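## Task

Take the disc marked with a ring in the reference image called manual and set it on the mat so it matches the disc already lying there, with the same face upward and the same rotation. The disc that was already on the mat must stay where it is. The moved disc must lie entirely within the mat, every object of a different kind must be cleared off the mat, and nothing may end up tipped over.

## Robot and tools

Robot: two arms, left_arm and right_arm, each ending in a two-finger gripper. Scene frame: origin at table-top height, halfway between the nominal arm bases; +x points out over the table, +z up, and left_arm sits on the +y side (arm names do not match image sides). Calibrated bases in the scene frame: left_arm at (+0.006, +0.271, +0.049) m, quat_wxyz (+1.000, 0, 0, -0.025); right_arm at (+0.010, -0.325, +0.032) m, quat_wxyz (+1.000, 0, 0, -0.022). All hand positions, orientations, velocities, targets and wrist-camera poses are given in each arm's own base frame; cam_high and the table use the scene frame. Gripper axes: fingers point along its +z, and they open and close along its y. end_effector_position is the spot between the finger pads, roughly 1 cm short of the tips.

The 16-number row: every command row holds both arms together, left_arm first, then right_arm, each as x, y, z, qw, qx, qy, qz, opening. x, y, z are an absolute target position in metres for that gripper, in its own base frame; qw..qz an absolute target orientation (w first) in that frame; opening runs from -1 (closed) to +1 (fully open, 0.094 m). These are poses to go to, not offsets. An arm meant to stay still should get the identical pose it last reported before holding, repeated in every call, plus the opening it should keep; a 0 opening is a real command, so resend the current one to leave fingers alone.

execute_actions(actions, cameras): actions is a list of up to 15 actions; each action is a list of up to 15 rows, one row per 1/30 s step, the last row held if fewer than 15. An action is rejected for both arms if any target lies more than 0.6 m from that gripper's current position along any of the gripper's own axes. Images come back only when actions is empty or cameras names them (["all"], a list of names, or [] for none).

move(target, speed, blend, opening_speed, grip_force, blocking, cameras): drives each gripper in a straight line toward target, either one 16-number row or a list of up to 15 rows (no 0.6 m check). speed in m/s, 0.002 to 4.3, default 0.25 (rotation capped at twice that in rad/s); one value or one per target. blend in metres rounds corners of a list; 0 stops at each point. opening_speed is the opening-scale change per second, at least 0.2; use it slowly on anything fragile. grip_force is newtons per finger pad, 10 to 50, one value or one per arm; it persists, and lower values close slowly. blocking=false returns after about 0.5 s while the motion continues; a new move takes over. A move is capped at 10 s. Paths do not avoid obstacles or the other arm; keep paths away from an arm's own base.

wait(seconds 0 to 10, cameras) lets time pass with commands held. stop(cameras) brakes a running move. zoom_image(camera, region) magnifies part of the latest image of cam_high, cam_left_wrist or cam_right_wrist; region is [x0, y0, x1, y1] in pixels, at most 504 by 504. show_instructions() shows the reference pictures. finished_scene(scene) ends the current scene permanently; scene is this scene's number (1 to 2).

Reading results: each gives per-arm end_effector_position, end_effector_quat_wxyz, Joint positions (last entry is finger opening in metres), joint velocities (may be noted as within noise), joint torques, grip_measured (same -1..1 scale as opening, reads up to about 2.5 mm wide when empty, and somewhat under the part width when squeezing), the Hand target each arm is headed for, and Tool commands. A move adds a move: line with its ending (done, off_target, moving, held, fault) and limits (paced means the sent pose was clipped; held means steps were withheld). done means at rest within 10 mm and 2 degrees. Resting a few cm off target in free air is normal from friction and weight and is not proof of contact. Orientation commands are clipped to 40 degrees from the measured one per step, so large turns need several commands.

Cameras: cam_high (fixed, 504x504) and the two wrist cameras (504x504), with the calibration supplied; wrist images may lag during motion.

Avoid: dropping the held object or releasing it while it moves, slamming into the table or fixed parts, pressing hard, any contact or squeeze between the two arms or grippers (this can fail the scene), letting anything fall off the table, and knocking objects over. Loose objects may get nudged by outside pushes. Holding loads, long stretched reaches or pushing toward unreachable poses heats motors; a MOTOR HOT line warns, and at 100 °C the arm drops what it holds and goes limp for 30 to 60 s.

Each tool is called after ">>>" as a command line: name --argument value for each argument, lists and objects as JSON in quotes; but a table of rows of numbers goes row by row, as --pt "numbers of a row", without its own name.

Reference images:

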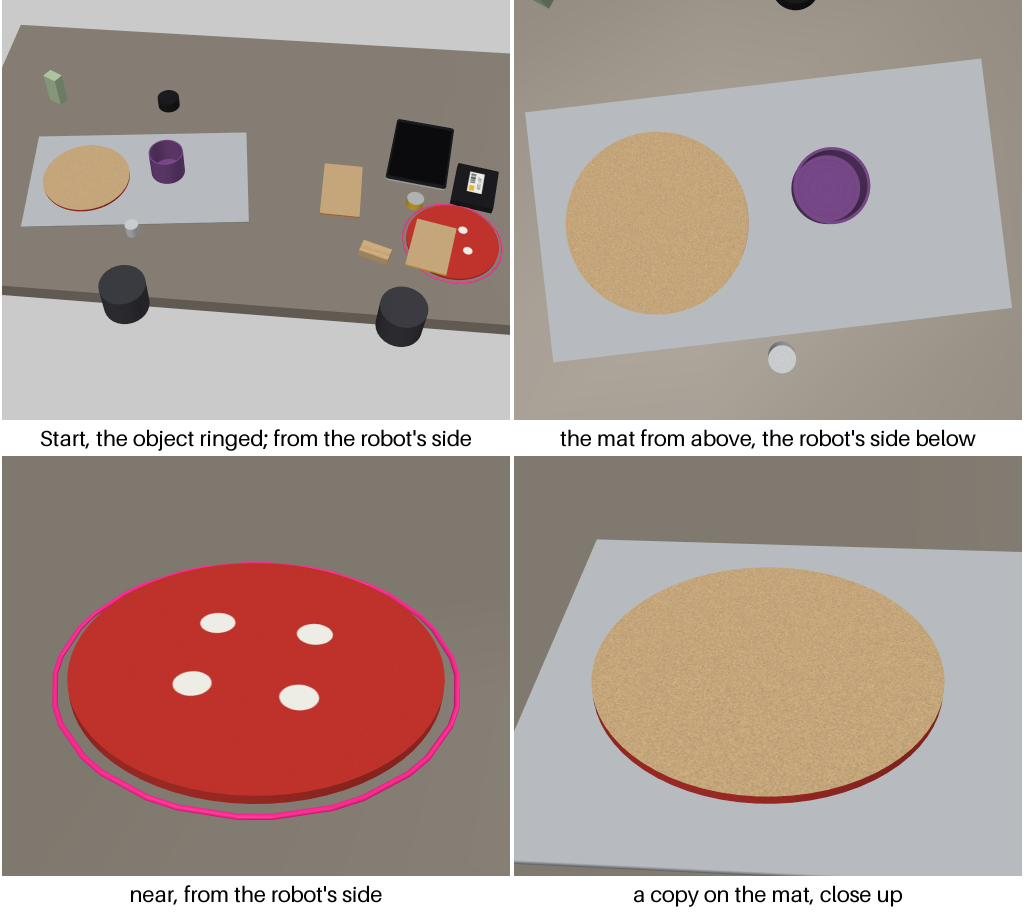

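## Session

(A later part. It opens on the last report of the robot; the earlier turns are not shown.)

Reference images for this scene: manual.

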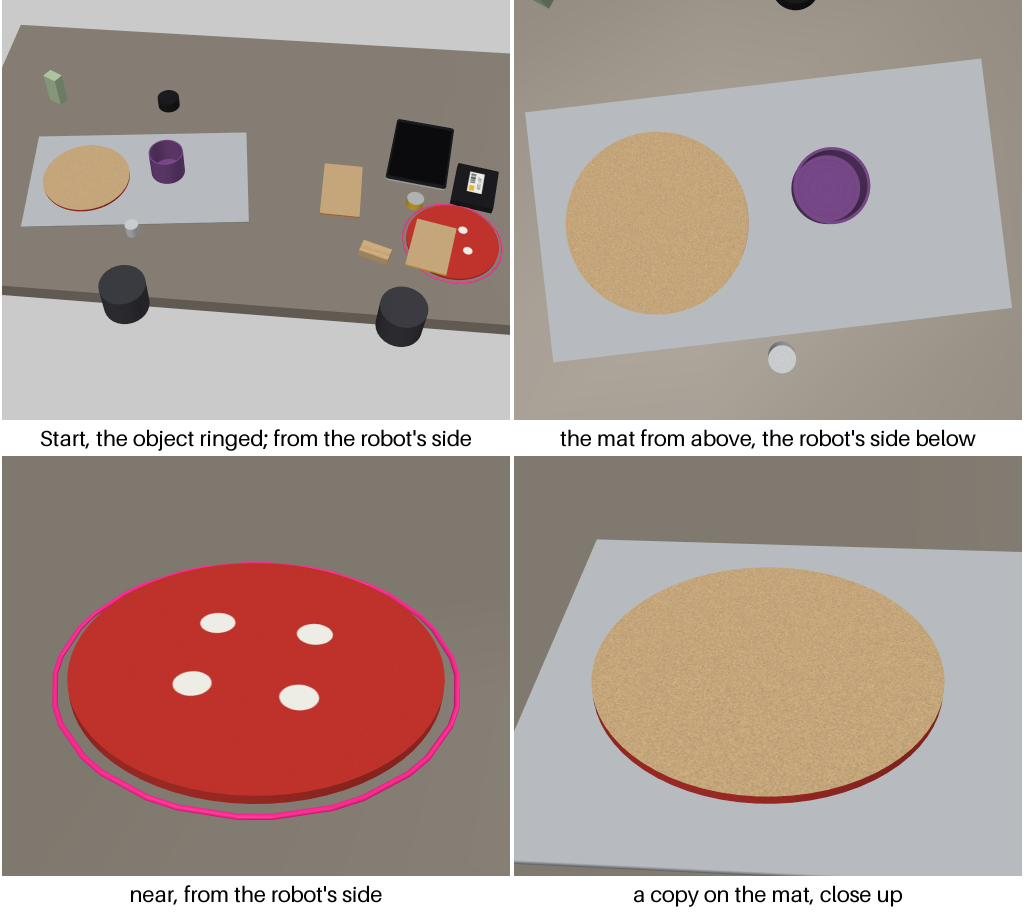

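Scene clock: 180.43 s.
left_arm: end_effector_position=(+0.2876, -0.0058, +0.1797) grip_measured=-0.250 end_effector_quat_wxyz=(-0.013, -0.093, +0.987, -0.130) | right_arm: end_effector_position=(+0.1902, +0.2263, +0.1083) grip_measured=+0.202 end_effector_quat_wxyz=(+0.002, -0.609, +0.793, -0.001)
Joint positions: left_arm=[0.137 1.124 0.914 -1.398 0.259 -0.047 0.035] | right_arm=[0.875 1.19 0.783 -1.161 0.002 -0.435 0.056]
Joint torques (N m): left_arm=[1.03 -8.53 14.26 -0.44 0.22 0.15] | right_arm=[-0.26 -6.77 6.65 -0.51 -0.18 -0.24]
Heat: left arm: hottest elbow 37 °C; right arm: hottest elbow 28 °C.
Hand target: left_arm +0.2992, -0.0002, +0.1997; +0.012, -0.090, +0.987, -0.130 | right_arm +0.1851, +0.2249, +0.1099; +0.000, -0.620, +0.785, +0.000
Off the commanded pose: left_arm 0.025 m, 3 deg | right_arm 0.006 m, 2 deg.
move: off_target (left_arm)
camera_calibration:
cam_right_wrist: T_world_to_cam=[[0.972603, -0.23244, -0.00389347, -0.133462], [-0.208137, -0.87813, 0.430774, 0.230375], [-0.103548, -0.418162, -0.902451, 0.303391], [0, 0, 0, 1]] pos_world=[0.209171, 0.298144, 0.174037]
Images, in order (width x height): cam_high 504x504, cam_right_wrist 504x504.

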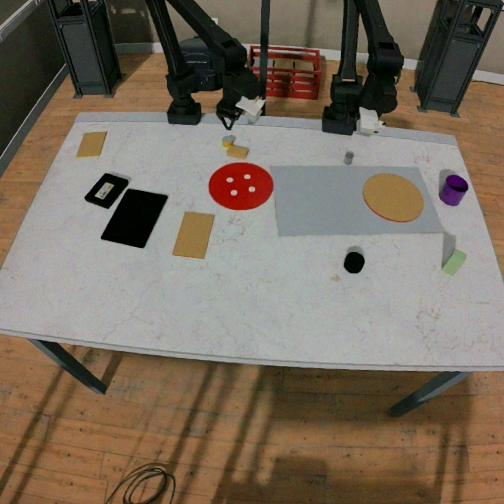

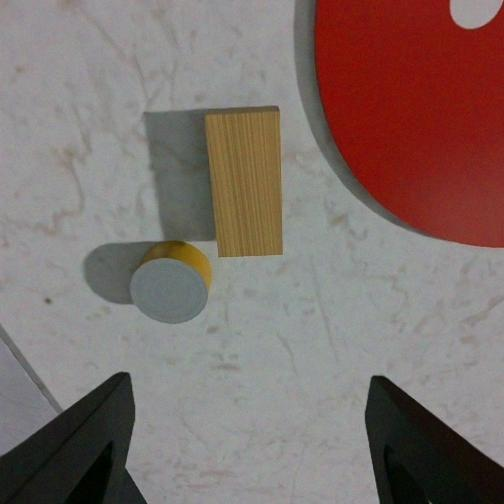

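>>> move --pt "0.30 0.0 0.20 0.0118 -0.0898 0.9873 -0.1300 -0.25 0.195 0.246 0.02 0 -0.6088 0.7934 0 0.1" --pt "0.30 0.0 0.20 0.0118 -0.0898 0.9873 -0.1300 -0.25 0.195 0.248 -0.031 0 -0.6088 0.7934 0 -0.7" --pt "0.30 0.0 0.20 0.0118 -0.0898 0.9873 -0.1300 -0.25 0.215 0.265 0.04 0 -0.6088 0.7934 0 -0.7" --pt "0.30 0.03 0.22 0.0118 -0.0898 0.9873 -0.1300 -0.25 0.365 0.395 0.04 0 -0.6088 0.7934 0 -0.7" --pt "0.30 0.03 0.22 0.0118 -0.0898 0.9873 -0.1300 -0.25 0.379 0.409 -0.028 0 -0.6088 0.7934 0 0.1" --speed '[0.25,0.12,0.2,0.3,0.12]' --blend '[0.005,0,0.03,0.015,0]' --cameras '["cam_right_wrist","cam_high"]'

Scene clock: 186.27 s.
left_arm: end_effector_position=(+0.2883, +0.0230, +0.2038) grip_measured=-0.250 end_effector_quat_wxyz=(-0.005, -0.092, +0.987, -0.131) | right_arm: end_effector_position=(+0.3669, +0.4039, -0.0171) grip_measured=+0.097 end_effector_quat_wxyz=(-0.003, -0.606, +0.796, -0.001)
Joint positions: left_arm=[0.236 1.124 0.978 -1.472 0.259 0.055 0.035] | right_arm=[0.834 1.98 1.366 -0.963 0 -0.467 0.052]
Joint torques (N m): left_arm=[1.08 -7.41 14.38 -0.49 0.2 0.15] | right_arm=[-2.26 -13.27 8.47 0.59 -0.15 -0.26]
Heat: left arm: hottest elbow 38 °C; right arm: hottest elbow 28 °C.
Hand target: left_arm +0.2994, +0.0298, +0.2198; +0.012, -0.090, +0.987, -0.130 | right_arm +0.3785, +0.4086, -0.0277; +0.000, -0.609, +0.793, +0.000
Off the commanded pose: left_arm 0.021 m, 2 deg | right_arm 0.017 m, 1 deg.
move: off_target (left_arm, right_arm); target 5's new opening was sent with right_arm's hand 0.021 m and 1 deg from that target
camera_calibration:
cam_right_wrist: T_world_to_cam=[[0.97058, -0.240584, -0.00974348, -0.260615], [-0.212265, -0.874034, 0.437044, 0.477197], [-0.113662, -0.422118, -0.899387, 0.288216], [0, 0, 0, 1]] pos_world=[0.386999, 0.476048, 0.048122]
Images, in order (width x height): cam_high 504x504, cam_right_wrist 504x504.

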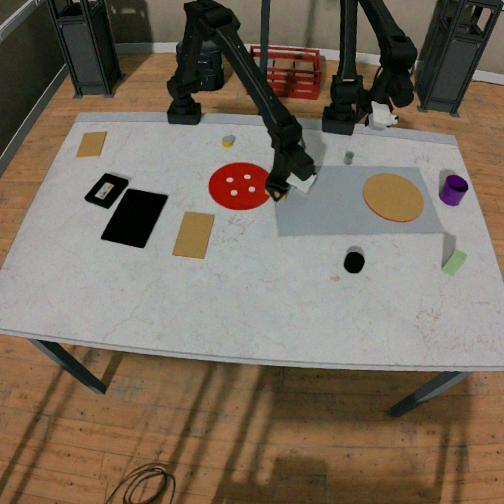

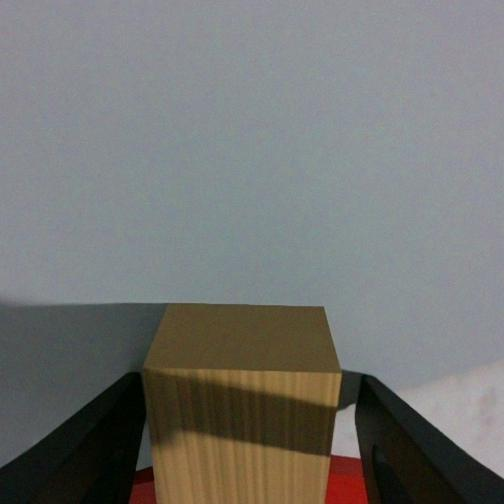

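>>> execute_actions --actions '[]'

Scene clock: 188.37 s.
left_arm: end_effector_position=(+0.2883, +0.0230, +0.2038) grip_measured=-0.250 end_effector_quat_wxyz=(-0.005, -0.092, +0.987, -0.131) | right_arm: end_effector_position=(+0.3669, +0.4039, -0.0171) grip_measured=+0.098 end_effector_quat_wxyz=(-0.003, -0.606, +0.796, -0.001)
Joint positions: left_arm=[0.236 1.124 0.978 -1.472 0.259 0.055 0.035] | right_arm=[0.834 1.98 1.366 -0.963 0 -0.467 0.052]
Joint velocities: within noise
Joint torques (N m): left_arm=[1.03 -7.41 14.37 -0.49 0.21 0.15] | right_arm=[-2.08 -13.57 8.42 0.64 -0.13 -0.24]
Heat: left arm: hottest elbow 39 °C; right arm: hottest elbow 29 °C.
Hand target: left_arm +0.2994, +0.0298, +0.2198; +0.012, -0.090, +0.987, -0.130 | right_arm +0.3785, +0.4086, -0.0277; +0.000, -0.609, +0.793, +0.000
Tool commands: left_gripper/opening=-0.25 right_gripper/opening=+0.1
Off the commanded pose: left_arm 0.021 m, 2 deg | right_arm 0.017 m, 1 deg.
camera_calibration:
cam_left_wrist: T_world_to_cam=[[0.16308, -0.955048, 0.247564, -0.07245], [-0.903058, -0.0434352, 0.427318, 0.214666], [-0.397356, -0.293251, -0.869547, 0.385519], [0, 0, 0, 1]] pos_world=[0.358859, 0.0531846, 0.261432]
cam_right_wrist: T_world_to_cam=[[0.97058, -0.240584, -0.00974348, -0.260615], [-0.212265, -0.874034, 0.437044, 0.477197], [-0.113662, -0.422118, -0.899387, 0.288216], [0, 0, 0, 1]] pos_world=[0.386999, 0.476048, 0.048122]

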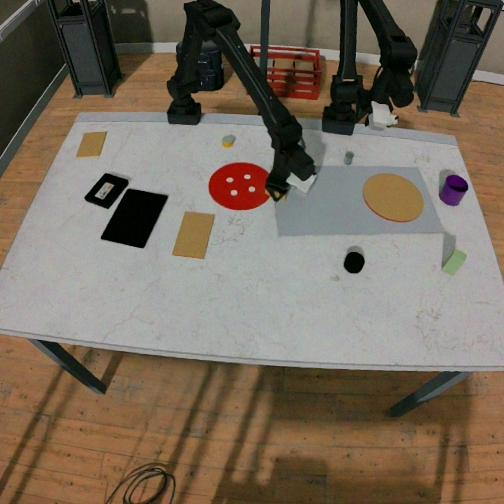

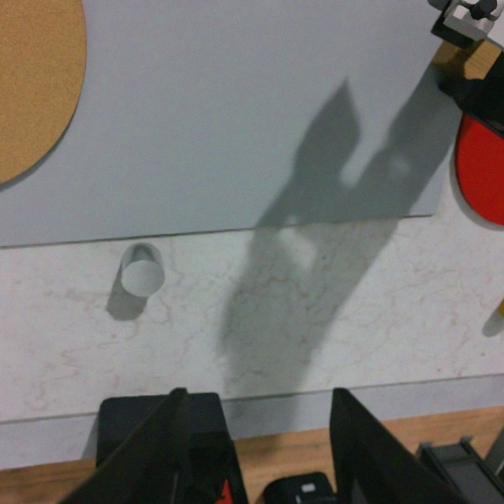

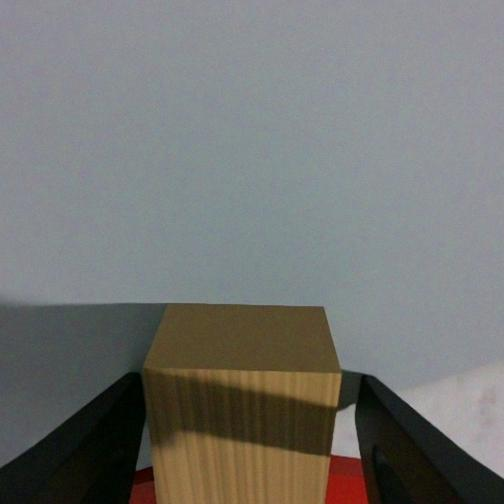

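>>> move --pt "0.30 0.03 0.22 0.0118 -0.0898 0.9873 -0.1300 -0.25 0.379 0.409 -0.028 0 -0.6088 0.7934 0 -0.6" --pt "0.30 0.03 0.22 0.0118 -0.0898 0.9873 -0.1300 -0.25 0.379 0.411 0.05 0 -0.6088 0.7934 0 -0.6" --pt "0.30 0.03 0.22 0.0118 -0.0898 0.9873 -0.1300 -0.25 0.35 0.45 0.10 0 -0.0872 0.9962 0 -0.6" --blend '[0, 0.02, 0]' --opening_speed 2.0 --speed 0.25 --cameras '["all"]'

Scene clock: 207.57 s.
left_arm: end_effector_position=(+0.2883, +0.0230, +0.2038) grip_measured=-0.250 end_effector_quat_wxyz=(-0.005, -0.092, +0.987, -0.131) | right_arm: end_effector_position=(+0.3442, +0.4332, +0.0740) grip_measured=-0.327 end_effector_quat_wxyz=(-0.019, -0.091, +0.996, -0.018)
Joint positions: left_arm=[0.236 1.124 0.978 -1.472 0.259 0.055 0.035] | right_arm=[0.899 1.911 1.527 -1.24 -0.003 0.718 0.032]
Joint torques (N m): left_arm=[1.03 -7.41 14.38 -0.47 0.21 0.15] | right_arm=[-0.5 -18.14 10.88 -0.75 0.02 0.12]
Heat: left arm: hottest elbow 43 °C; right arm: hottest elbow 31 °C.
Hand target: left_arm +0.2994, +0.0298, +0.2198; +0.012, -0.090, +0.987, -0.130 | right_arm +0.3493, +0.4491, +0.1001; +0.000, -0.087, +0.996, +0.001
Off the commanded pose: left_arm 0.021 m, 2 deg | right_arm 0.031 m, 3 deg.
move: off_target (left_arm, right_arm)
camera_calibration:
cam_left_wrist: T_world_to_cam=[[0.16308, -0.955048, 0.247564, -0.07245], [-0.903058, -0.0434352, 0.427318, 0.214666], [-0.397356, -0.293251, -0.869547, 0.385519], [0, 0, 0, 1]] pos_world=[0.358859, 0.0531846, 0.261432]
cam_right_wrist: T_world_to_cam=[[0.206514, -0.978148, 0.0240546, 0.349312], [-0.865638, -0.171189, 0.470495, 0.376087], [-0.456096, -0.117986, -0.882075, 0.36481], [0, 0, 0, 1]] pos_world=[0.419805, 0.449104, 0.13644]

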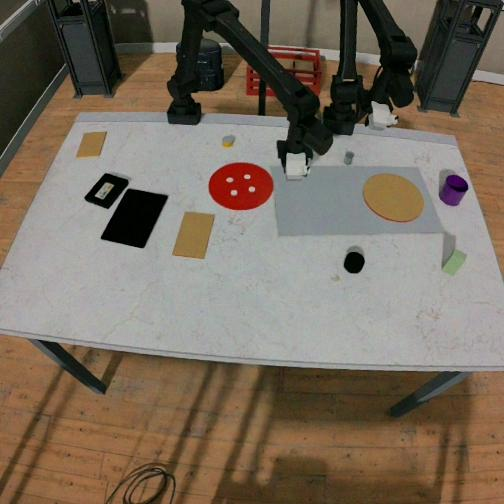

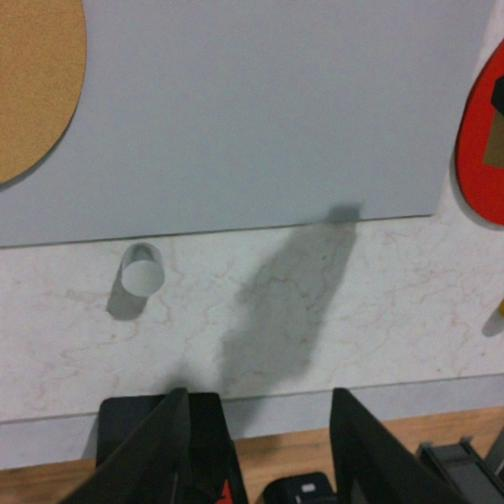

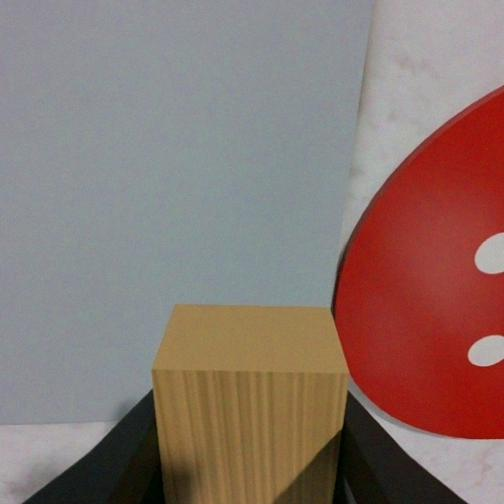

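>>> move --pt "0.30 0.03 0.22 0.0118 -0.0898 0.9873 -0.1300 -0.25 0.308 0.424 0.02 0 -0.0872 0.9962 0 -0.6" --speed 0.2

>>> wait --seconds 0.1 --cameras '["cam_right_wrist"]'

Scene clock: 212.10 s.
left_arm: end_effector_position=(+0.2883, +0.0230, +0.2038) grip_measured=-0.250 end_effector_quat_wxyz=(-0.005, -0.092, +0.987, -0.131) | right_arm: end_effector_position=(+0.3098, +0.4192, +0.0159) grip_measured=-0.327 end_effector_quat_wxyz=(-0.007, -0.092, +0.996, -0.006)
Joint positions: left_arm=[0.236 1.124 0.978 -1.472 0.259 0.055 0.035] | right_arm=[0.934 1.887 1.319 -1.022 -0.003 0.75 0.032]
Joint torques (N m): left_arm=[1.03 -7.41 14.38 -0.47 0.21 0.15] | right_arm=[-0.44 -16.73 5.87 0.4 0.06 0.18]
Heat: left arm: hottest elbow 44 °C; right arm: hottest elbow 32 °C.
Hand target: left_arm +0.2994, +0.0298, +0.2198; +0.012, -0.090, +0.987, -0.130 | right_arm +0.3080, +0.4240, +0.0200; +0.000, -0.087, +0.996, +0.000
Off the commanded pose: left_arm 0.021 m, 2 deg | right_arm 0.007 m, 1 deg.
move: off_target (left_arm)

Scene clock: 212.20 s.
left_arm: end_effector_position=(+0.2883, +0.0230, +0.2038) grip_measured=-0.250 end_effector_quat_wxyz=(-0.005, -0.092, +0.987, -0.131) | right_arm: end_effector_position=(+0.3098, +0.4192, +0.0159) grip_measured=-0.327 end_effector_quat_wxyz=(-0.007, -0.092, +0.996, -0.006)
Joint positions: left_arm=[0.236 1.124 0.978 -1.472 0.259 0.055 0.035] | right_arm=[0.934 1.887 1.319 -1.022 -0.003 0.751 0.032]
Joint torques (N m): left_arm=[1.03 -7.41 14.37 -0.49 0.21 0.15] | right_arm=[-0.26 -16.38 6.04 0.4 0.02 0.2]
Heat: left arm: hottest elbow 44 °C; right arm: hottest elbow 32 °C.
Hand target: left_arm +0.2994, +0.0298, +0.2198; +0.012, -0.090, +0.987, -0.130 | right_arm +0.3080, +0.4240, +0.0200; +0.000, -0.087, +0.996, +0.000
Tool commands: left_gripper/opening=-0.25 right_gripper/opening=-0.6
Off the commanded pose: left_arm 0.021 m, 2 deg | right_arm 0.007 m, 1 deg.
wait: 0.10 s; no rest
camera_calibration:
cam_right_wrist: T_world_to_cam=[[0.208157, -0.978089, 0.00344452, 0.343965], [-0.875213, -0.184688, 0.447094, 0.380251], [-0.436661, -0.0960802, -0.894481, 0.281158], [0, 0, 0, 1]] pos_world=[0.383973, 0.43367, 0.0802981]
Images, in order (width x height): cam_right_wrist 504x504.

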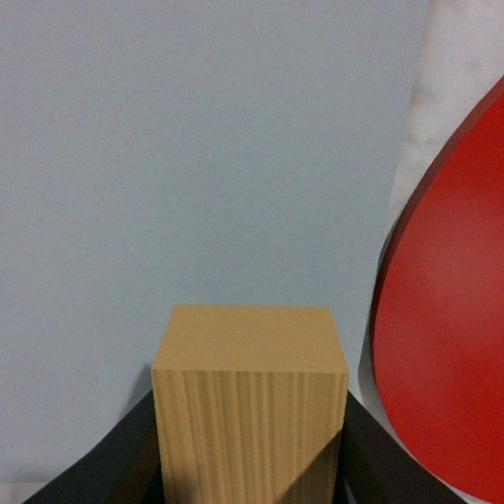

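>>> move --pt "0.30 0.03 0.22 0.0118 -0.0898 0.9873 -0.1300 -0.25 0.314 0.430 -0.027 0 -0.0872 0.9962 0 -0.6" --speed 0.12 --cameras '["cam_right_wrist"]'

Scene clock: 213.73 s.
left_arm: end_effector_position=(+0.2883, +0.0230, +0.2038) grip_measured=-0.250 end_effector_quat_wxyz=(-0.005, -0.092, +0.987, -0.131) | right_arm: end_effector_position=(+0.3158, +0.4271, -0.0172) grip_measured=-0.327 end_effector_quat_wxyz=(+0.000, -0.092, +0.996, +0.002)
Joint positions: left_arm=[0.236 1.124 0.978 -1.472 0.259 0.055 0.035] | right_arm=[0.934 1.945 1.307 -0.93 -0.002 0.751 0.032]
Joint torques (N m): left_arm=[1.08 -7.41 14.37 -0.46 0.2 0.15] | right_arm=[-0.91 -14.74 6.13 0.58 0.03 0.11]
Heat: left arm: hottest elbow 44 °C; right arm: hottest elbow 31 °C.
Hand target: left_arm +0.2994, +0.0298, +0.2198; +0.012, -0.090, +0.987, -0.130 | right_arm +0.3139, +0.4298, -0.0268; +0.000, -0.087, +0.996, +0.000
Off the commanded pose: left_arm 0.021 m, 2 deg | right_arm 0.010 m, 1 deg.
move: off_target (left_arm)
camera_calibration:
cam_right_wrist: T_world_to_cam=[[0.208245, -0.978013, -0.011135, 0.350183], [-0.881462, -0.192596, 0.431198, 0.406856], [-0.423862, -0.0799798, -0.902189, 0.243821], [0, 0, 0, 1]] pos_world=[0.389051, 0.440343, 0.0484356]
Images, in order (width x height): cam_right_wrist 504x504.

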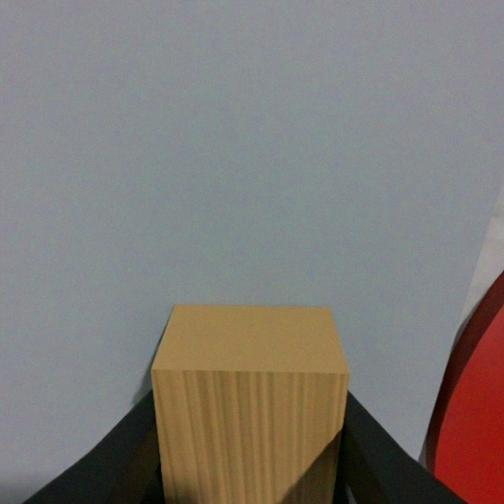

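>>> move --pt "0.30 0.03 0.22 0.0118 -0.0898 0.9873 -0.1300 -0.25 0.314 0.430 -0.027 0 -0.0872 0.9962 0 -0.08" --pt "0.30 0.03 0.22 0.0118 -0.0898 0.9873 -0.1300 -0.25 0.314 0.430 0.06 0 -0.0872 0.9962 0 -0.08" --pt "0.355 -0.200 0.09 0.0118 -0.0898 0.9873 -0.1300 -0.25 0.351 0.150 0.05 0 0.6428 0.7660 0 1.0" --blend '[0, 0.02, 0]' --opening_speed 3.0 --speed '[0.3, 0.25, 0.4]' --cameras '["all"]'

Scene clock: 221.23 s.
left_arm: end_effector_position=(+0.3433, -0.1899, +0.0837) grip_measured=-0.250 end_effector_quat_wxyz=(+0.000, -0.090, +0.988, -0.124) | right_arm: end_effector_position=(+0.3482, +0.1518, +0.0460) grip_measured=+0.998 end_effector_quat_wxyz=(-0.006, +0.634, +0.774, -0.009)
Joint positions: left_arm=[-0.408 1.413 0.895 -0.932 0.218 -0.603 0.035] | right_arm=[0.411 1.523 0.916 -0.985 -0.002 1.784 0.094]
Joint torques (N m): left_arm=[-1.26 -10.4 11.62 0.94 -0.02 -0.11] | right_arm=[-2.02 -11.22 5.68 0.32 0.04 0.17]
Heat: left arm: hottest elbow 44 °C; right arm: hottest elbow 31 °C.
Hand target: left_arm +0.3546, -0.1999, +0.0904; +0.012, -0.090, +0.987, -0.130 | right_arm +0.3509, +0.1500, +0.0499; +0.000, +0.643, +0.766, +0.000
Off the commanded pose: left_arm 0.017 m, 2 deg | right_arm 0.005 m, 2 deg.
move: off_target (left_arm)
camera_calibration:
cam_left_wrist: T_world_to_cam=[[0.157114, -0.959487, 0.23388, -0.252648], [-0.906792, -0.046346, 0.419023, 0.307794], [-0.391208, -0.277915, -0.877337, 0.241984], [0, 0, 0, 1]] pos_world=[0.413466, -0.160896, 0.142418]
cam_right_wrist: T_world_to_cam=[[-0.974813, -0.222544, 0.0146198, 0.371021], [-0.194763, 0.881394, 0.430362, -0.046972], [-0.10866, 0.416675, -0.902538, 0.107526], [0, 0, 0, 1]] pos_world=[0.364211, 0.079166, 0.111837]

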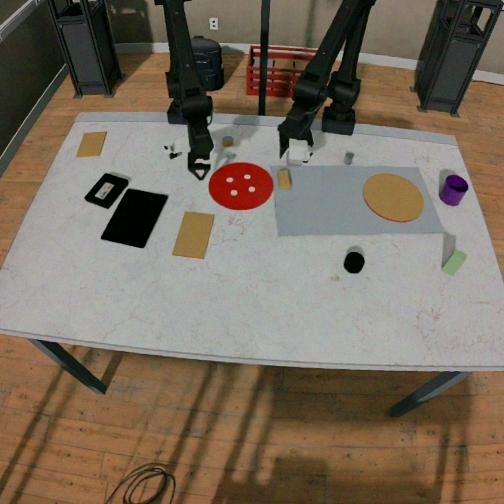

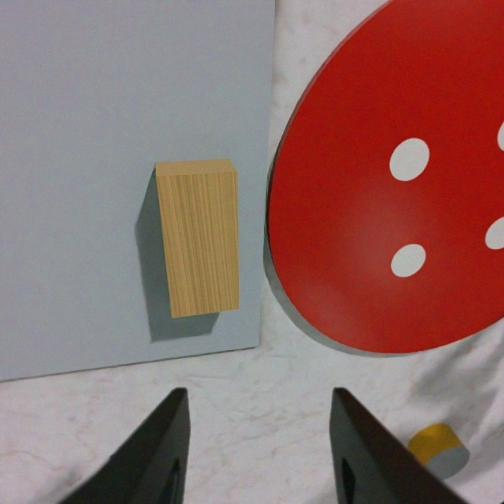

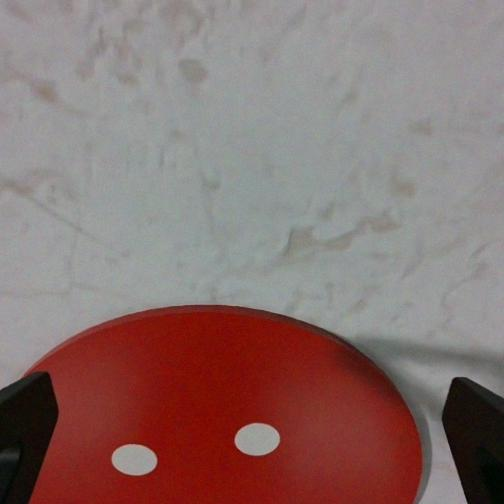

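>>> zoom_image --camera "cam_left_wrist" --region '[130, 0, 504, 374]'

Scaled by 1.348 from the camera's 504x504 image, which has a finer 720x720 frame.

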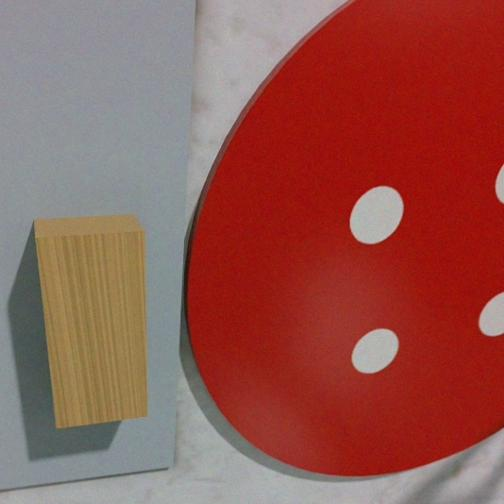

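>>> move --pt "0.369 -0.252 0.022 0.0118 -0.0898 0.9873 -0.1300 -0.25 0.351 0.150 0.05 0 0.6428 0.7660 0 1.0" --speed 0.2 --cameras '["cam_left_wrist"]'

Scene clock: 231.60 s.
left_arm: end_effector_position=(+0.3532, -0.2380, +0.0136) grip_measured=-0.250 end_effector_quat_wxyz=(-0.004, -0.089, +0.989, -0.119) | right_arm: end_effector_position=(+0.3482, +0.1518, +0.0460) grip_measured=+0.998 end_effector_quat_wxyz=(-0.006, +0.634, +0.774, -0.009)
Joint positions: left_arm=[-0.51 1.609 0.895 -0.727 0.202 -0.703 0.035] | right_arm=[0.411 1.523 0.916 -0.985 -0.002 1.784 0.094]
Joint torques (N m): left_arm=[-1.2 -12.4 11.26 0.96 -0.04 -0.11] | right_arm=[-1.55 -10.87 5.82 0.24 0.04 0.15]
Heat: left arm: hottest elbow 42 °C; right arm: hottest elbow 30 °C.
Hand target: left_arm +0.3684, -0.2517, +0.0226; +0.012, -0.090, +0.987, -0.130 | right_arm +0.3509, +0.1500, +0.0499; +0.000, +0.643, +0.766, +0.000
Off the commanded pose: left_arm 0.023 m, 2 deg | right_arm 0.005 m, 2 deg.
move: off_target (left_arm)
camera_calibration:
cam_left_wrist: T_world_to_cam=[[0.157472, -0.961577, 0.224885, -0.284349], [-0.903148, -0.0481285, 0.426623, 0.342173], [-0.399407, -0.270285, -0.876025, 0.175624], [0, 0, 0, 1]] pos_world=[0.423955, -0.209487, 0.071818]
Images, in order (width x height): cam_left_wrist 504x504.

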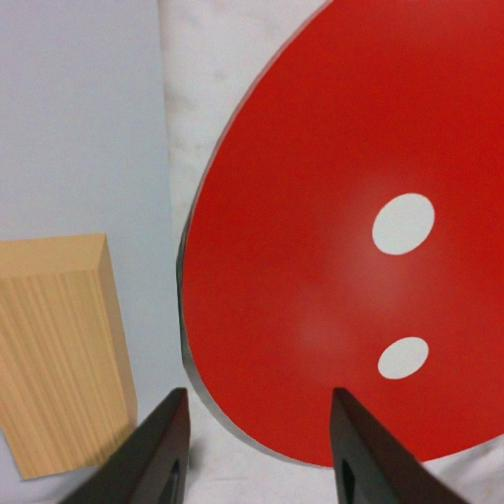

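>>> move --pt "0.376 -0.261 0.004 0.0118 -0.0898 0.9873 -0.1300 -0.25 0.351 0.150 0.05 0 0.6428 0.7660 0 1.0" --speed 0.15 --cameras '["cam_left_wrist"]'

Scene clock: 233.77 s.
left_arm: end_effector_position=(+0.3615, -0.2453, -0.0025) grip_measured=-0.250 end_effector_quat_wxyz=(-0.003, -0.091, +0.989, -0.120) | right_arm: end_effector_position=(+0.3482, +0.1518, +0.0460) grip_measured=+0.998 end_effector_quat_wxyz=(-0.006, +0.634, +0.774, -0.009)
Joint positions: left_arm=[-0.516 1.662 0.908 -0.681 0.2 -0.714 0.035] | right_arm=[0.411 1.523 0.916 -0.985 -0.002 1.784 0.094]
Joint torques (N m): left_arm=[-1.55 -12.63 11 0.96 -0.04 -0.12] | right_arm=[-1.96 -10.7 5.71 0.23 0.03 0.17]
Heat: left arm: hottest elbow 42 °C; right arm: hottest elbow 30 °C.
Hand target: left_arm +0.3753, -0.2608, +0.0046; +0.012, -0.090, +0.987, -0.130 | right_arm +0.3509, +0.1500, +0.0499; +0.000, +0.643, +0.766, +0.000
Off the commanded pose: left_arm 0.022 m, 2 deg | right_arm 0.005 m, 2 deg.
move: off_target (left_arm)
camera_calibration:
cam_left_wrist: T_world_to_cam=[[0.161032, -0.960573, 0.226644, -0.29021], [-0.904356, -0.0516501, 0.423643, 0.355734], [-0.395234, -0.273187, -0.877017, 0.160711], [0, 0, 0, 1]] pos_world=[0.431961, -0.216491, 0.056017]
Images, in order (width x height): cam_left_wrist 504x504.

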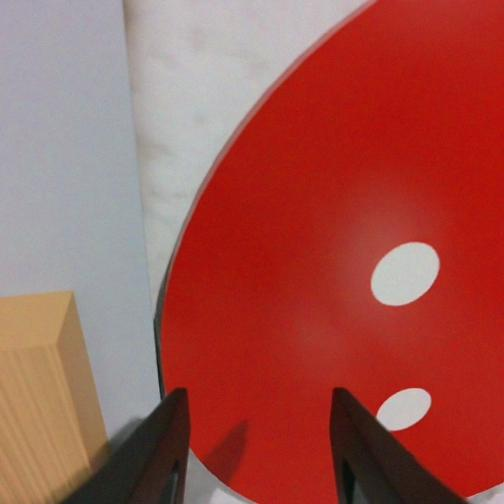

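>>> move --pt "0.376 -0.261 -0.004 0.0118 -0.0898 0.9873 -0.1300 -0.25 0.351 0.150 0.05 0 0.6428 0.7660 0 1.0" --pt "0.366 -0.210 -0.004 0.0118 -0.0898 0.9873 -0.1300 -0.25 0.351 0.150 0.05 0 0.6428 0.7660 0 1.0" --speed 0.12 --blend '[0.004, 0]' --cameras '["cam_left_wrist"]'

Scene clock: 235.73 s.
left_arm: end_effector_position=(+0.3588, -0.2110, -0.0103) grip_measured=-0.250 end_effector_quat_wxyz=(+0.000, -0.094, +0.988, -0.122) | right_arm: end_effector_position=(+0.3482, +0.1518, +0.0460) grip_measured=+0.998 end_effector_quat_wxyz=(-0.006, +0.634, +0.774, -0.009)
Joint positions: left_arm=[-0.443 1.639 0.847 -0.652 0.21 -0.647 0.035] | right_arm=[0.411 1.523 0.916 -0.985 -0.002 1.784 0.094]
Joint torques (N m): left_arm=[0.67 -13.98 7.57 0.84 0.13 0.16] | right_arm=[-2.2 -10.99 5.81 0.25 0.02 0.16]
Heat: left arm: hottest elbow 41 °C; right arm: hottest elbow 30 °C.
Hand target: left_arm +0.3659, -0.2100, -0.0039; +0.012, -0.090, +0.987, -0.130 | right_arm +0.3509, +0.1500, +0.0499; +0.000, +0.643, +0.766, +0.000
Off the commanded pose: left_arm 0.010 m, 2 deg | right_arm 0.005 m, 2 deg.
move: done
camera_calibration:
cam_left_wrist: T_world_to_cam=[[0.166263, -0.958635, 0.231031, -0.256482], [-0.905679, -0.0557918, 0.420277, 0.357943], [-0.390003, -0.279116, -0.877492, 0.159087], [0, 0, 0, 1]] pos_world=[0.428869, -0.181498, 0.0484172]
Images, in order (width x height): cam_left_wrist 504x504.

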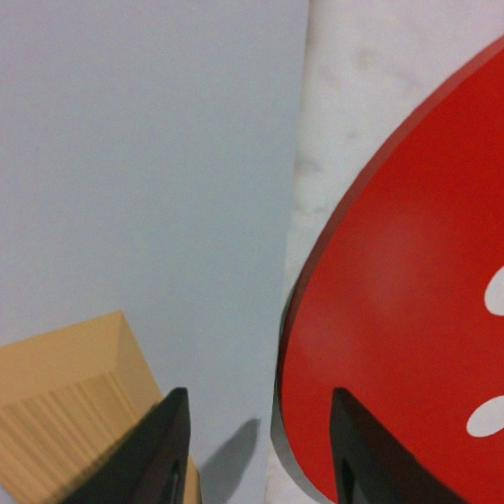

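>>> move --pt "0.371 -0.242 -0.004 0.0118 -0.0898 0.9873 -0.1300 -0.25 0.351 0.152 0.01 0 0.6428 0.7660 0 1.0" --pt "0.371 -0.242 -0.037 0.0118 -0.0898 0.9873 -0.1300 -0.25 0.351 0.150 -0.02 0 0.6428 0.7660 0 1.0" --speed 0.12 --blend '[0.003, 0]' --cameras '["all"]'

Scene clock: 239.80 s.
left_arm: end_effector_position=(+0.3610, -0.2326, -0.0271) grip_measured=-0.250 end_effector_quat_wxyz=(+0.005, -0.090, +0.988, -0.127) | right_arm: end_effector_position=(+0.3500, +0.1526, -0.0139) grip_measured=+0.998 end_effector_quat_wxyz=(+0.000, +0.635, +0.773, +0.003)
Joint positions: left_arm=[-0.488 1.694 0.857 -0.585 0.208 -0.685 0.035] | right_arm=[0.411 1.628 0.84 -0.778 -0.002 1.786 0.094]
Joint torques (N m): left_arm=[-1.08 -10.34 8.83 2.02 -0.13 -0.08] | right_arm=[-2.2 -9.23 5.07 0.46 0.07 0.11]
Heat: left arm: hottest elbow 41 °C; right arm: hottest elbow 30 °C.
Hand target: left_arm +0.3703, -0.2417, -0.0365; +0.012, -0.090, +0.987, -0.130 | right_arm +0.3508, +0.1500, -0.0199; +0.000, +0.643, +0.766, +0.000
Off the commanded pose: left_arm 0.017 m, 1 deg | right_arm 0.007 m, 1 deg.
move: off_target (left_arm)
camera_calibration:
cam_left_wrist: T_world_to_cam=[[0.156852, -0.957689, 0.241308, -0.269702], [-0.910927, -0.0458844, 0.410008, 0.369743], [-0.381588, -0.284124, -0.879582, 0.134874], [0, 0, 0, 1]] pos_world=[0.430578, -0.203004, 0.0321162]
cam_right_wrist: T_world_to_cam=[[-0.975433, -0.21997, -0.0119832, 0.373248], [-0.203168, 0.877228, 0.434963, -0.0178125], [-0.0851671, 0.426712, -0.900368, 0.0435448], [0, 0, 0, 1]] pos_world=[0.364168, 0.0791481, 0.0514269]

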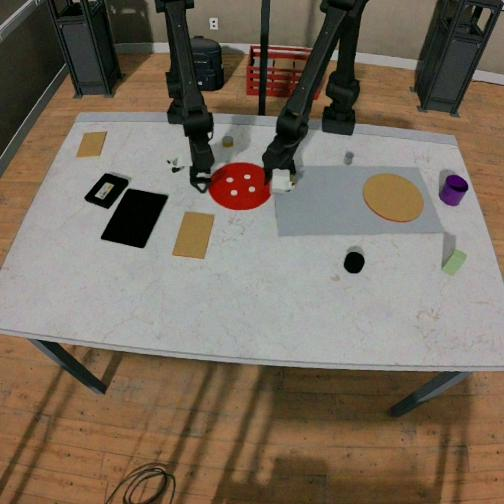

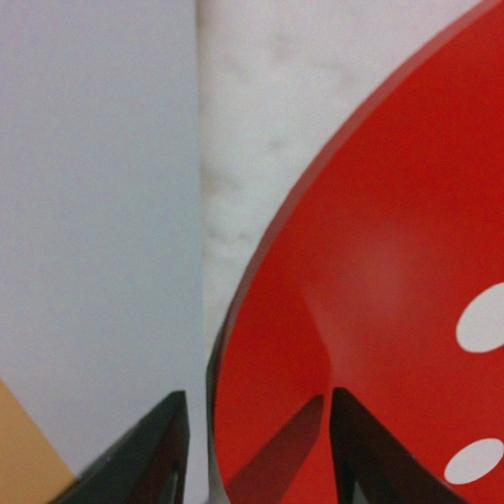

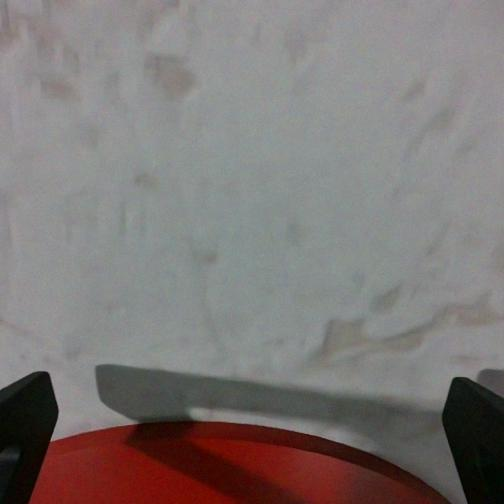

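>>> move --pt "0.371 -0.246 -0.037 0.0118 -0.0898 0.9873 -0.1300 -0.25 0.353 0.175 -0.031 0 0.6428 0.7660 0 1.0" --pt "0.378 -0.287 -0.037 0.0118 -0.0898 0.9873 -0.1300 -0.25 0.346 0.219 -0.033 0 0.6428 0.7660 0 1.0" --speed 0.1 --blend '[0.003, 0]' --cameras '["cam_left_wrist", "cam_right_wrist"]'

Scene clock: 242.50 s.
left_arm: end_effector_position=(+0.3626, -0.2373, -0.0266) grip_measured=-0.250 end_effector_quat_wxyz=(+0.009, -0.105, +0.988, -0.111) | right_arm: end_effector_position=(+0.3519, +0.1759, -0.0209) grip_measured=+0.999 end_effector_quat_wxyz=(+0.017, +0.658, +0.753, +0.000)
Joint positions: left_arm=[-0.51 1.701 0.874 -0.6 0.171 -0.735 0.035] | right_arm=[0.479 1.664 0.863 -0.758 0.032 1.915 0.094]
Joint torques (N m): left_arm=[-0.21 -13.27 7.1 0.7 0.24 0.05] | right_arm=[-1.85 -10.87 5 -0.17 -0.29 -0.19]
Heat: left arm: hottest elbow 40 °C; right arm: hottest elbow 29 °C.
Hand target: left_arm +0.3632, -0.2381, -0.0276; +0.009, -0.103, +0.988, -0.114 | right_arm +0.3506, +0.1758, -0.0214; +0.013, +0.653, +0.757, +0.000
Off the commanded pose: left_arm 0.053 m, 3 deg | right_arm 0.045 m, 3 deg.
move: held (left_arm, right_arm; a check stopped the path); limits=held
pose unreachable (left arm): on one or more control steps of this call, first in action 0 (counted from 0), this arm could not follow its commanded pose, so it was not sent that pose on those steps. It may still have moved: this result reports where it is.
cause: moving toward the commanded pose would bring a part of the arm too close to another arm (this arm's wrist (the part past joint 4) and the right arm's wrist (the part past joint 4), at the place that arm was heading or pushing toward when its own hold began).
pose unreachable (right arm): on one or more control steps of this call, first in action 0 (counted from 0), this arm could not follow its commanded pose, so it was not sent that pose on those steps. It may still have moved: this result reports where it is.
cause: moving toward the commanded pose would bring a part of the arm too close to another arm (this arm's wrist (the part past joint 4) and the left arm's wrist (the part past joint 4), along the way the arms are being sent, or toward where that arm still pushes).
camera_calibration:
cam_left_wrist: T_world_to_cam=[[0.185983, -0.959851, 0.209992, -0.286481], [-0.909443, -0.087269, 0.406569, 0.360284], [-0.37192, -0.26659, -0.88916, 0.134866], [0, 0, 0, 1]] pos_world=[0.431098, -0.207584, 0.033596]
cam_right_wrist: T_world_to_cam=[[-0.986592, -0.16066, -0.0287067, 0.373257], [-0.158291, 0.89914, 0.408033, -0.0551265], [-0.0397432, 0.407107, -0.912516, 0.0146625], [0, 0, 0, 1]] pos_world=[0.360109, 0.103565, 0.0465882]
Images, in order (width x height): cam_left_wrist 504x504, cam_right_wrist 504x504.

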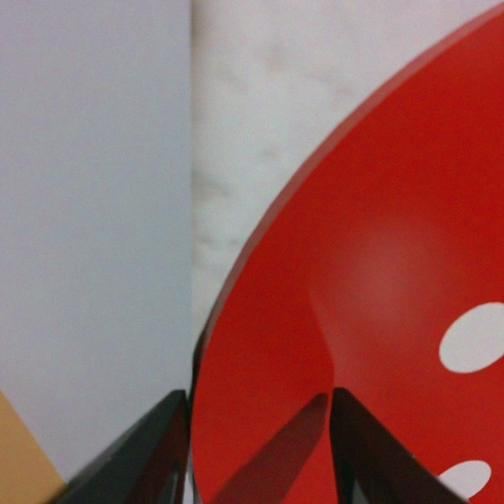

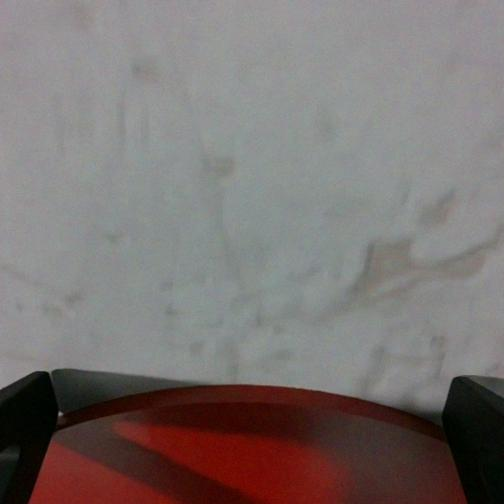

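>>> move --pt "0.374 -0.277 -0.037 0.0118 -0.0898 0.9873 -0.1300 -0.25 0.348 0.213 -0.033 0 0.6428 0.7660 0 1.0" --speed 0.1 --cameras '["cam_left_wrist", "cam_right_wrist"]'

Scene clock: 244.27 s.
left_arm: end_effector_position=(+0.3631, -0.2382, -0.0278) grip_measured=-0.250 end_effector_quat_wxyz=(+0.007, -0.111, +0.988, -0.111) | right_arm: end_effector_position=(+0.3515, +0.1778, -0.0212) grip_measured=+0.999 end_effector_quat_wxyz=(+0.019, +0.661, +0.751, -0.005)
Joint positions: left_arm=[-0.511 1.706 0.878 -0.6 0.171 -0.747 0.035] | right_arm=[0.487 1.67 0.869 -0.766 0.04 1.93 0.094]
Joint torques (N m): left_arm=[-4.84 -9.17 11.67 2.32 0.86 -0.14] | right_arm=[4.07 -6.95 7.62 0.46 -1.51 0.11]
Heat: left arm: hottest elbow 40 °C; right arm: hottest elbow 29 °C.
Hand target: left_arm +0.3710, -0.2751, -0.0350; +0.011, -0.090, +0.987, -0.130 | right_arm +0.3461, +0.2109, -0.0316; +0.000, +0.643, +0.766, +0.000
Off the commanded pose: left_arm 0.041 m, 3 deg | right_arm 0.037 m, 4 deg.
move: off_target (left_arm, right_arm)
camera_calibration:
cam_left_wrist: T_world_to_cam=[[0.19718, -0.95782, 0.209049, -0.290858], [-0.906625, -0.0970182, 0.410631, 0.357918], [-0.373029, -0.270497, -0.887514, 0.133369], [0, 0, 0, 1]] pos_world=[0.431599, -0.207789, 0.0321982]
cam_right_wrist: T_world_to_cam=[[-0.98786, -0.153421, -0.024379, 0.372453], [-0.150305, 0.904307, 0.399547, -0.0606496], [-0.0392528, 0.398361, -0.916388, 0.0148354], [0, 0, 0, 1]] pos_world=[0.359398, 0.106078, 0.0469074]
Images, in order (width x height): cam_left_wrist 504x504, cam_right_wrist 504x504.

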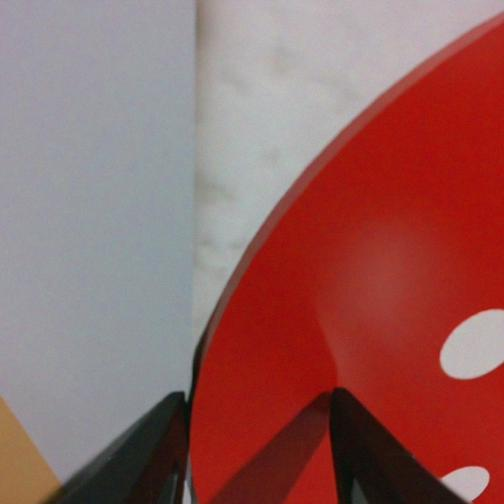

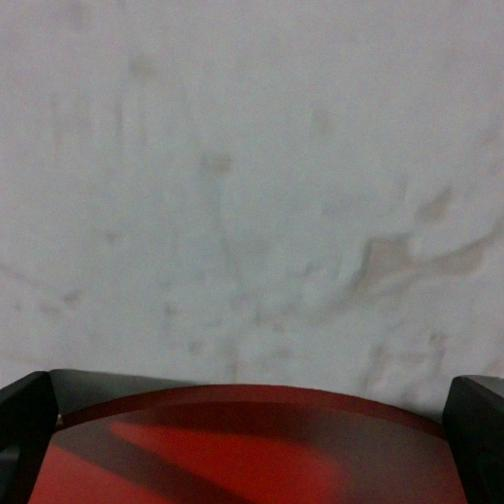

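>>> move --pt "0.374 -0.277 0.03 0.0118 -0.0898 0.9873 -0.1300 -0.25 0.348 0.213 -0.033 0 0.6428 0.7660 0 1.0" --pt "0.373 -0.273 0.055 0.0234 -0.0875 0.9619 -0.2577 -0.25 0.348 0.213 -0.033 0 0.6428 0.7660 0 1.0" --speed 0.12 --blend '[0.005, 0]' --cameras '["all"]'

Scene clock: 247.73 s.
left_arm: end_effector_position=(+0.3531, -0.2379, +0.0304) grip_measured=-0.250 end_effector_quat_wxyz=(-0.011, -0.122, +0.970, -0.207) | right_arm: end_effector_position=(+0.3482, +0.1814, -0.0215) grip_measured=+1.000 end_effector_quat_wxyz=(+0.020, +0.655, +0.756, -0.008)
Joint positions: left_arm=[-0.447 1.547 0.836 -0.643 0.36 -0.738 0.035] | right_arm=[0.501 1.67 0.869 -0.771 0.044 1.929 0.094]
Joint torques (N m): left_arm=[-3.02 -13.57 11.29 3.55 1.97 0.1] | right_arm=[2.96 -7.06 7.75 0.59 -1.7 0.16]
Heat: left arm: hottest elbow 40 °C; right arm: hottest elbow 29 °C.
Hand target: left_arm +0.3703, -0.2711, +0.0573; +0.022, -0.086, +0.962, -0.257 | right_arm +0.3462, +0.2114, -0.0318; +0.000, +0.643, +0.766, -0.001
Off the commanded pose: left_arm 0.047 m, 8 deg | right_arm 0.034 m, 3 deg.
move: off_target (left_arm, right_arm)
camera_calibration:
cam_left_wrist: T_world_to_cam=[[0.222163, -0.893155, 0.391047, -0.299683], [-0.898289, -0.031554, 0.43827, 0.336789], [-0.379104, -0.448641, -0.809322, 0.138709], [0, 0, 0, 1]] pos_world=[0.421697, -0.194806, 0.0818461]
cam_right_wrist: T_world_to_cam=[[-0.985405, -0.169004, -0.0203755, 0.371702], [-0.163281, 0.90455, 0.393863, -0.0598889], [-0.0481339, 0.391441, -0.918943, 0.0173662], [0, 0, 0, 1]] pos_world=[0.357334, 0.110194, 0.0471202]

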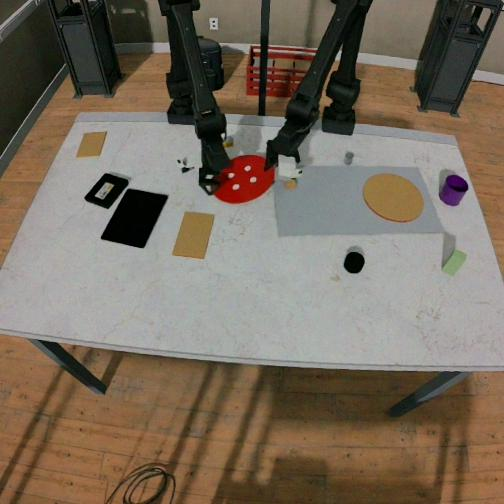

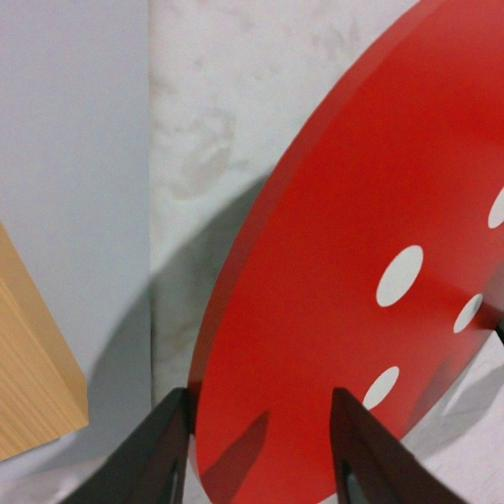

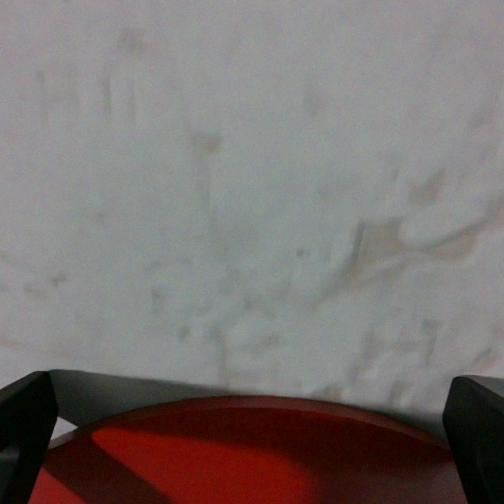

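>>> move --pt "0.364 -0.222 0.058 0.0234 -0.0875 0.9619 -0.2577 -0.25 0.339 0.264 -0.033 0 0.6428 0.7660 0 1.0" --speed 0.08 --cameras '["cam_left_wrist", "cam_right_wrist"]'

Scene clock: 249.73 s.
left_arm: end_effector_position=(+0.3554, -0.2023, +0.0409) grip_measured=-0.250 end_effector_quat_wxyz=(+0.008, -0.113, +0.967, -0.230) | right_arm: end_effector_position=(+0.3441, +0.2172, -0.0211) grip_measured=+1.000 end_effector_quat_wxyz=(+0.022, +0.664, +0.747, -0.013)
Joint positions: left_arm=[-0.349 1.481 0.784 -0.637 0.403 -0.631 0.035] | right_arm=[0.585 1.705 0.92 -0.799 0.05 2.039 0.094]
Joint torques (N m): left_arm=[-2.14 -12.63 10.26 1.48 1.63 0.13] | right_arm=[5.77 -7.06 8.46 0.87 -1.87 0.12]
Heat: left arm: hottest elbow 40 °C; right arm: hottest elbow 29 °C.
Hand target: left_arm +0.3633, -0.2214, +0.0585; +0.023, -0.087, +0.962, -0.258 | right_arm +0.3363, +0.2608, -0.0309; +0.000, +0.643, +0.766, -0.001
Off the commanded pose: left_arm 0.027 m, 5 deg | right_arm 0.049 m, 4 deg.
move: off_target (left_arm, right_arm)
camera_calibration:
cam_left_wrist: T_world_to_cam=[[0.195882, -0.878207, 0.43633, -0.262087], [-0.917743, -0.00740186, 0.397105, 0.348829], [-0.345511, -0.478224, -0.807418, 0.146049], [0, 0, 0, 1]] pos_world=[0.421935, -0.15774, 0.0937569]
cam_right_wrist: T_world_to_cam=[[-0.989493, -0.143625, -0.0165765, 0.369818], [-0.138829, 0.911871, 0.386288, -0.103307], [-0.0403649, 0.384531, -0.922229, 0.00238592], [0, 0, 0, 1]] pos_world=[0.351686, 0.1464, 0.0482369]
Images, in order (width x height): cam_left_wrist 504x504, cam_right_wrist 504x504.

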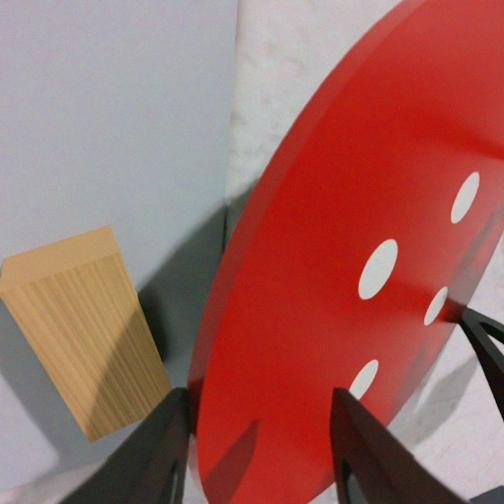

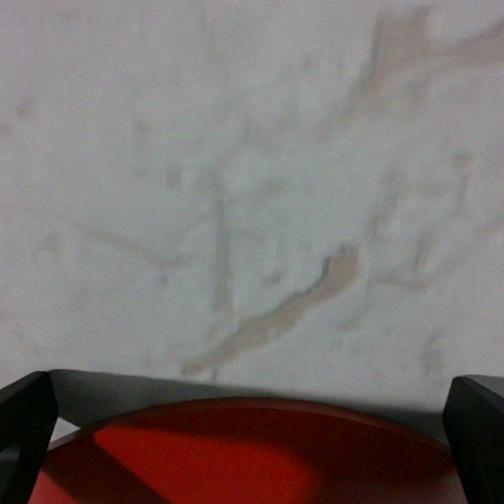

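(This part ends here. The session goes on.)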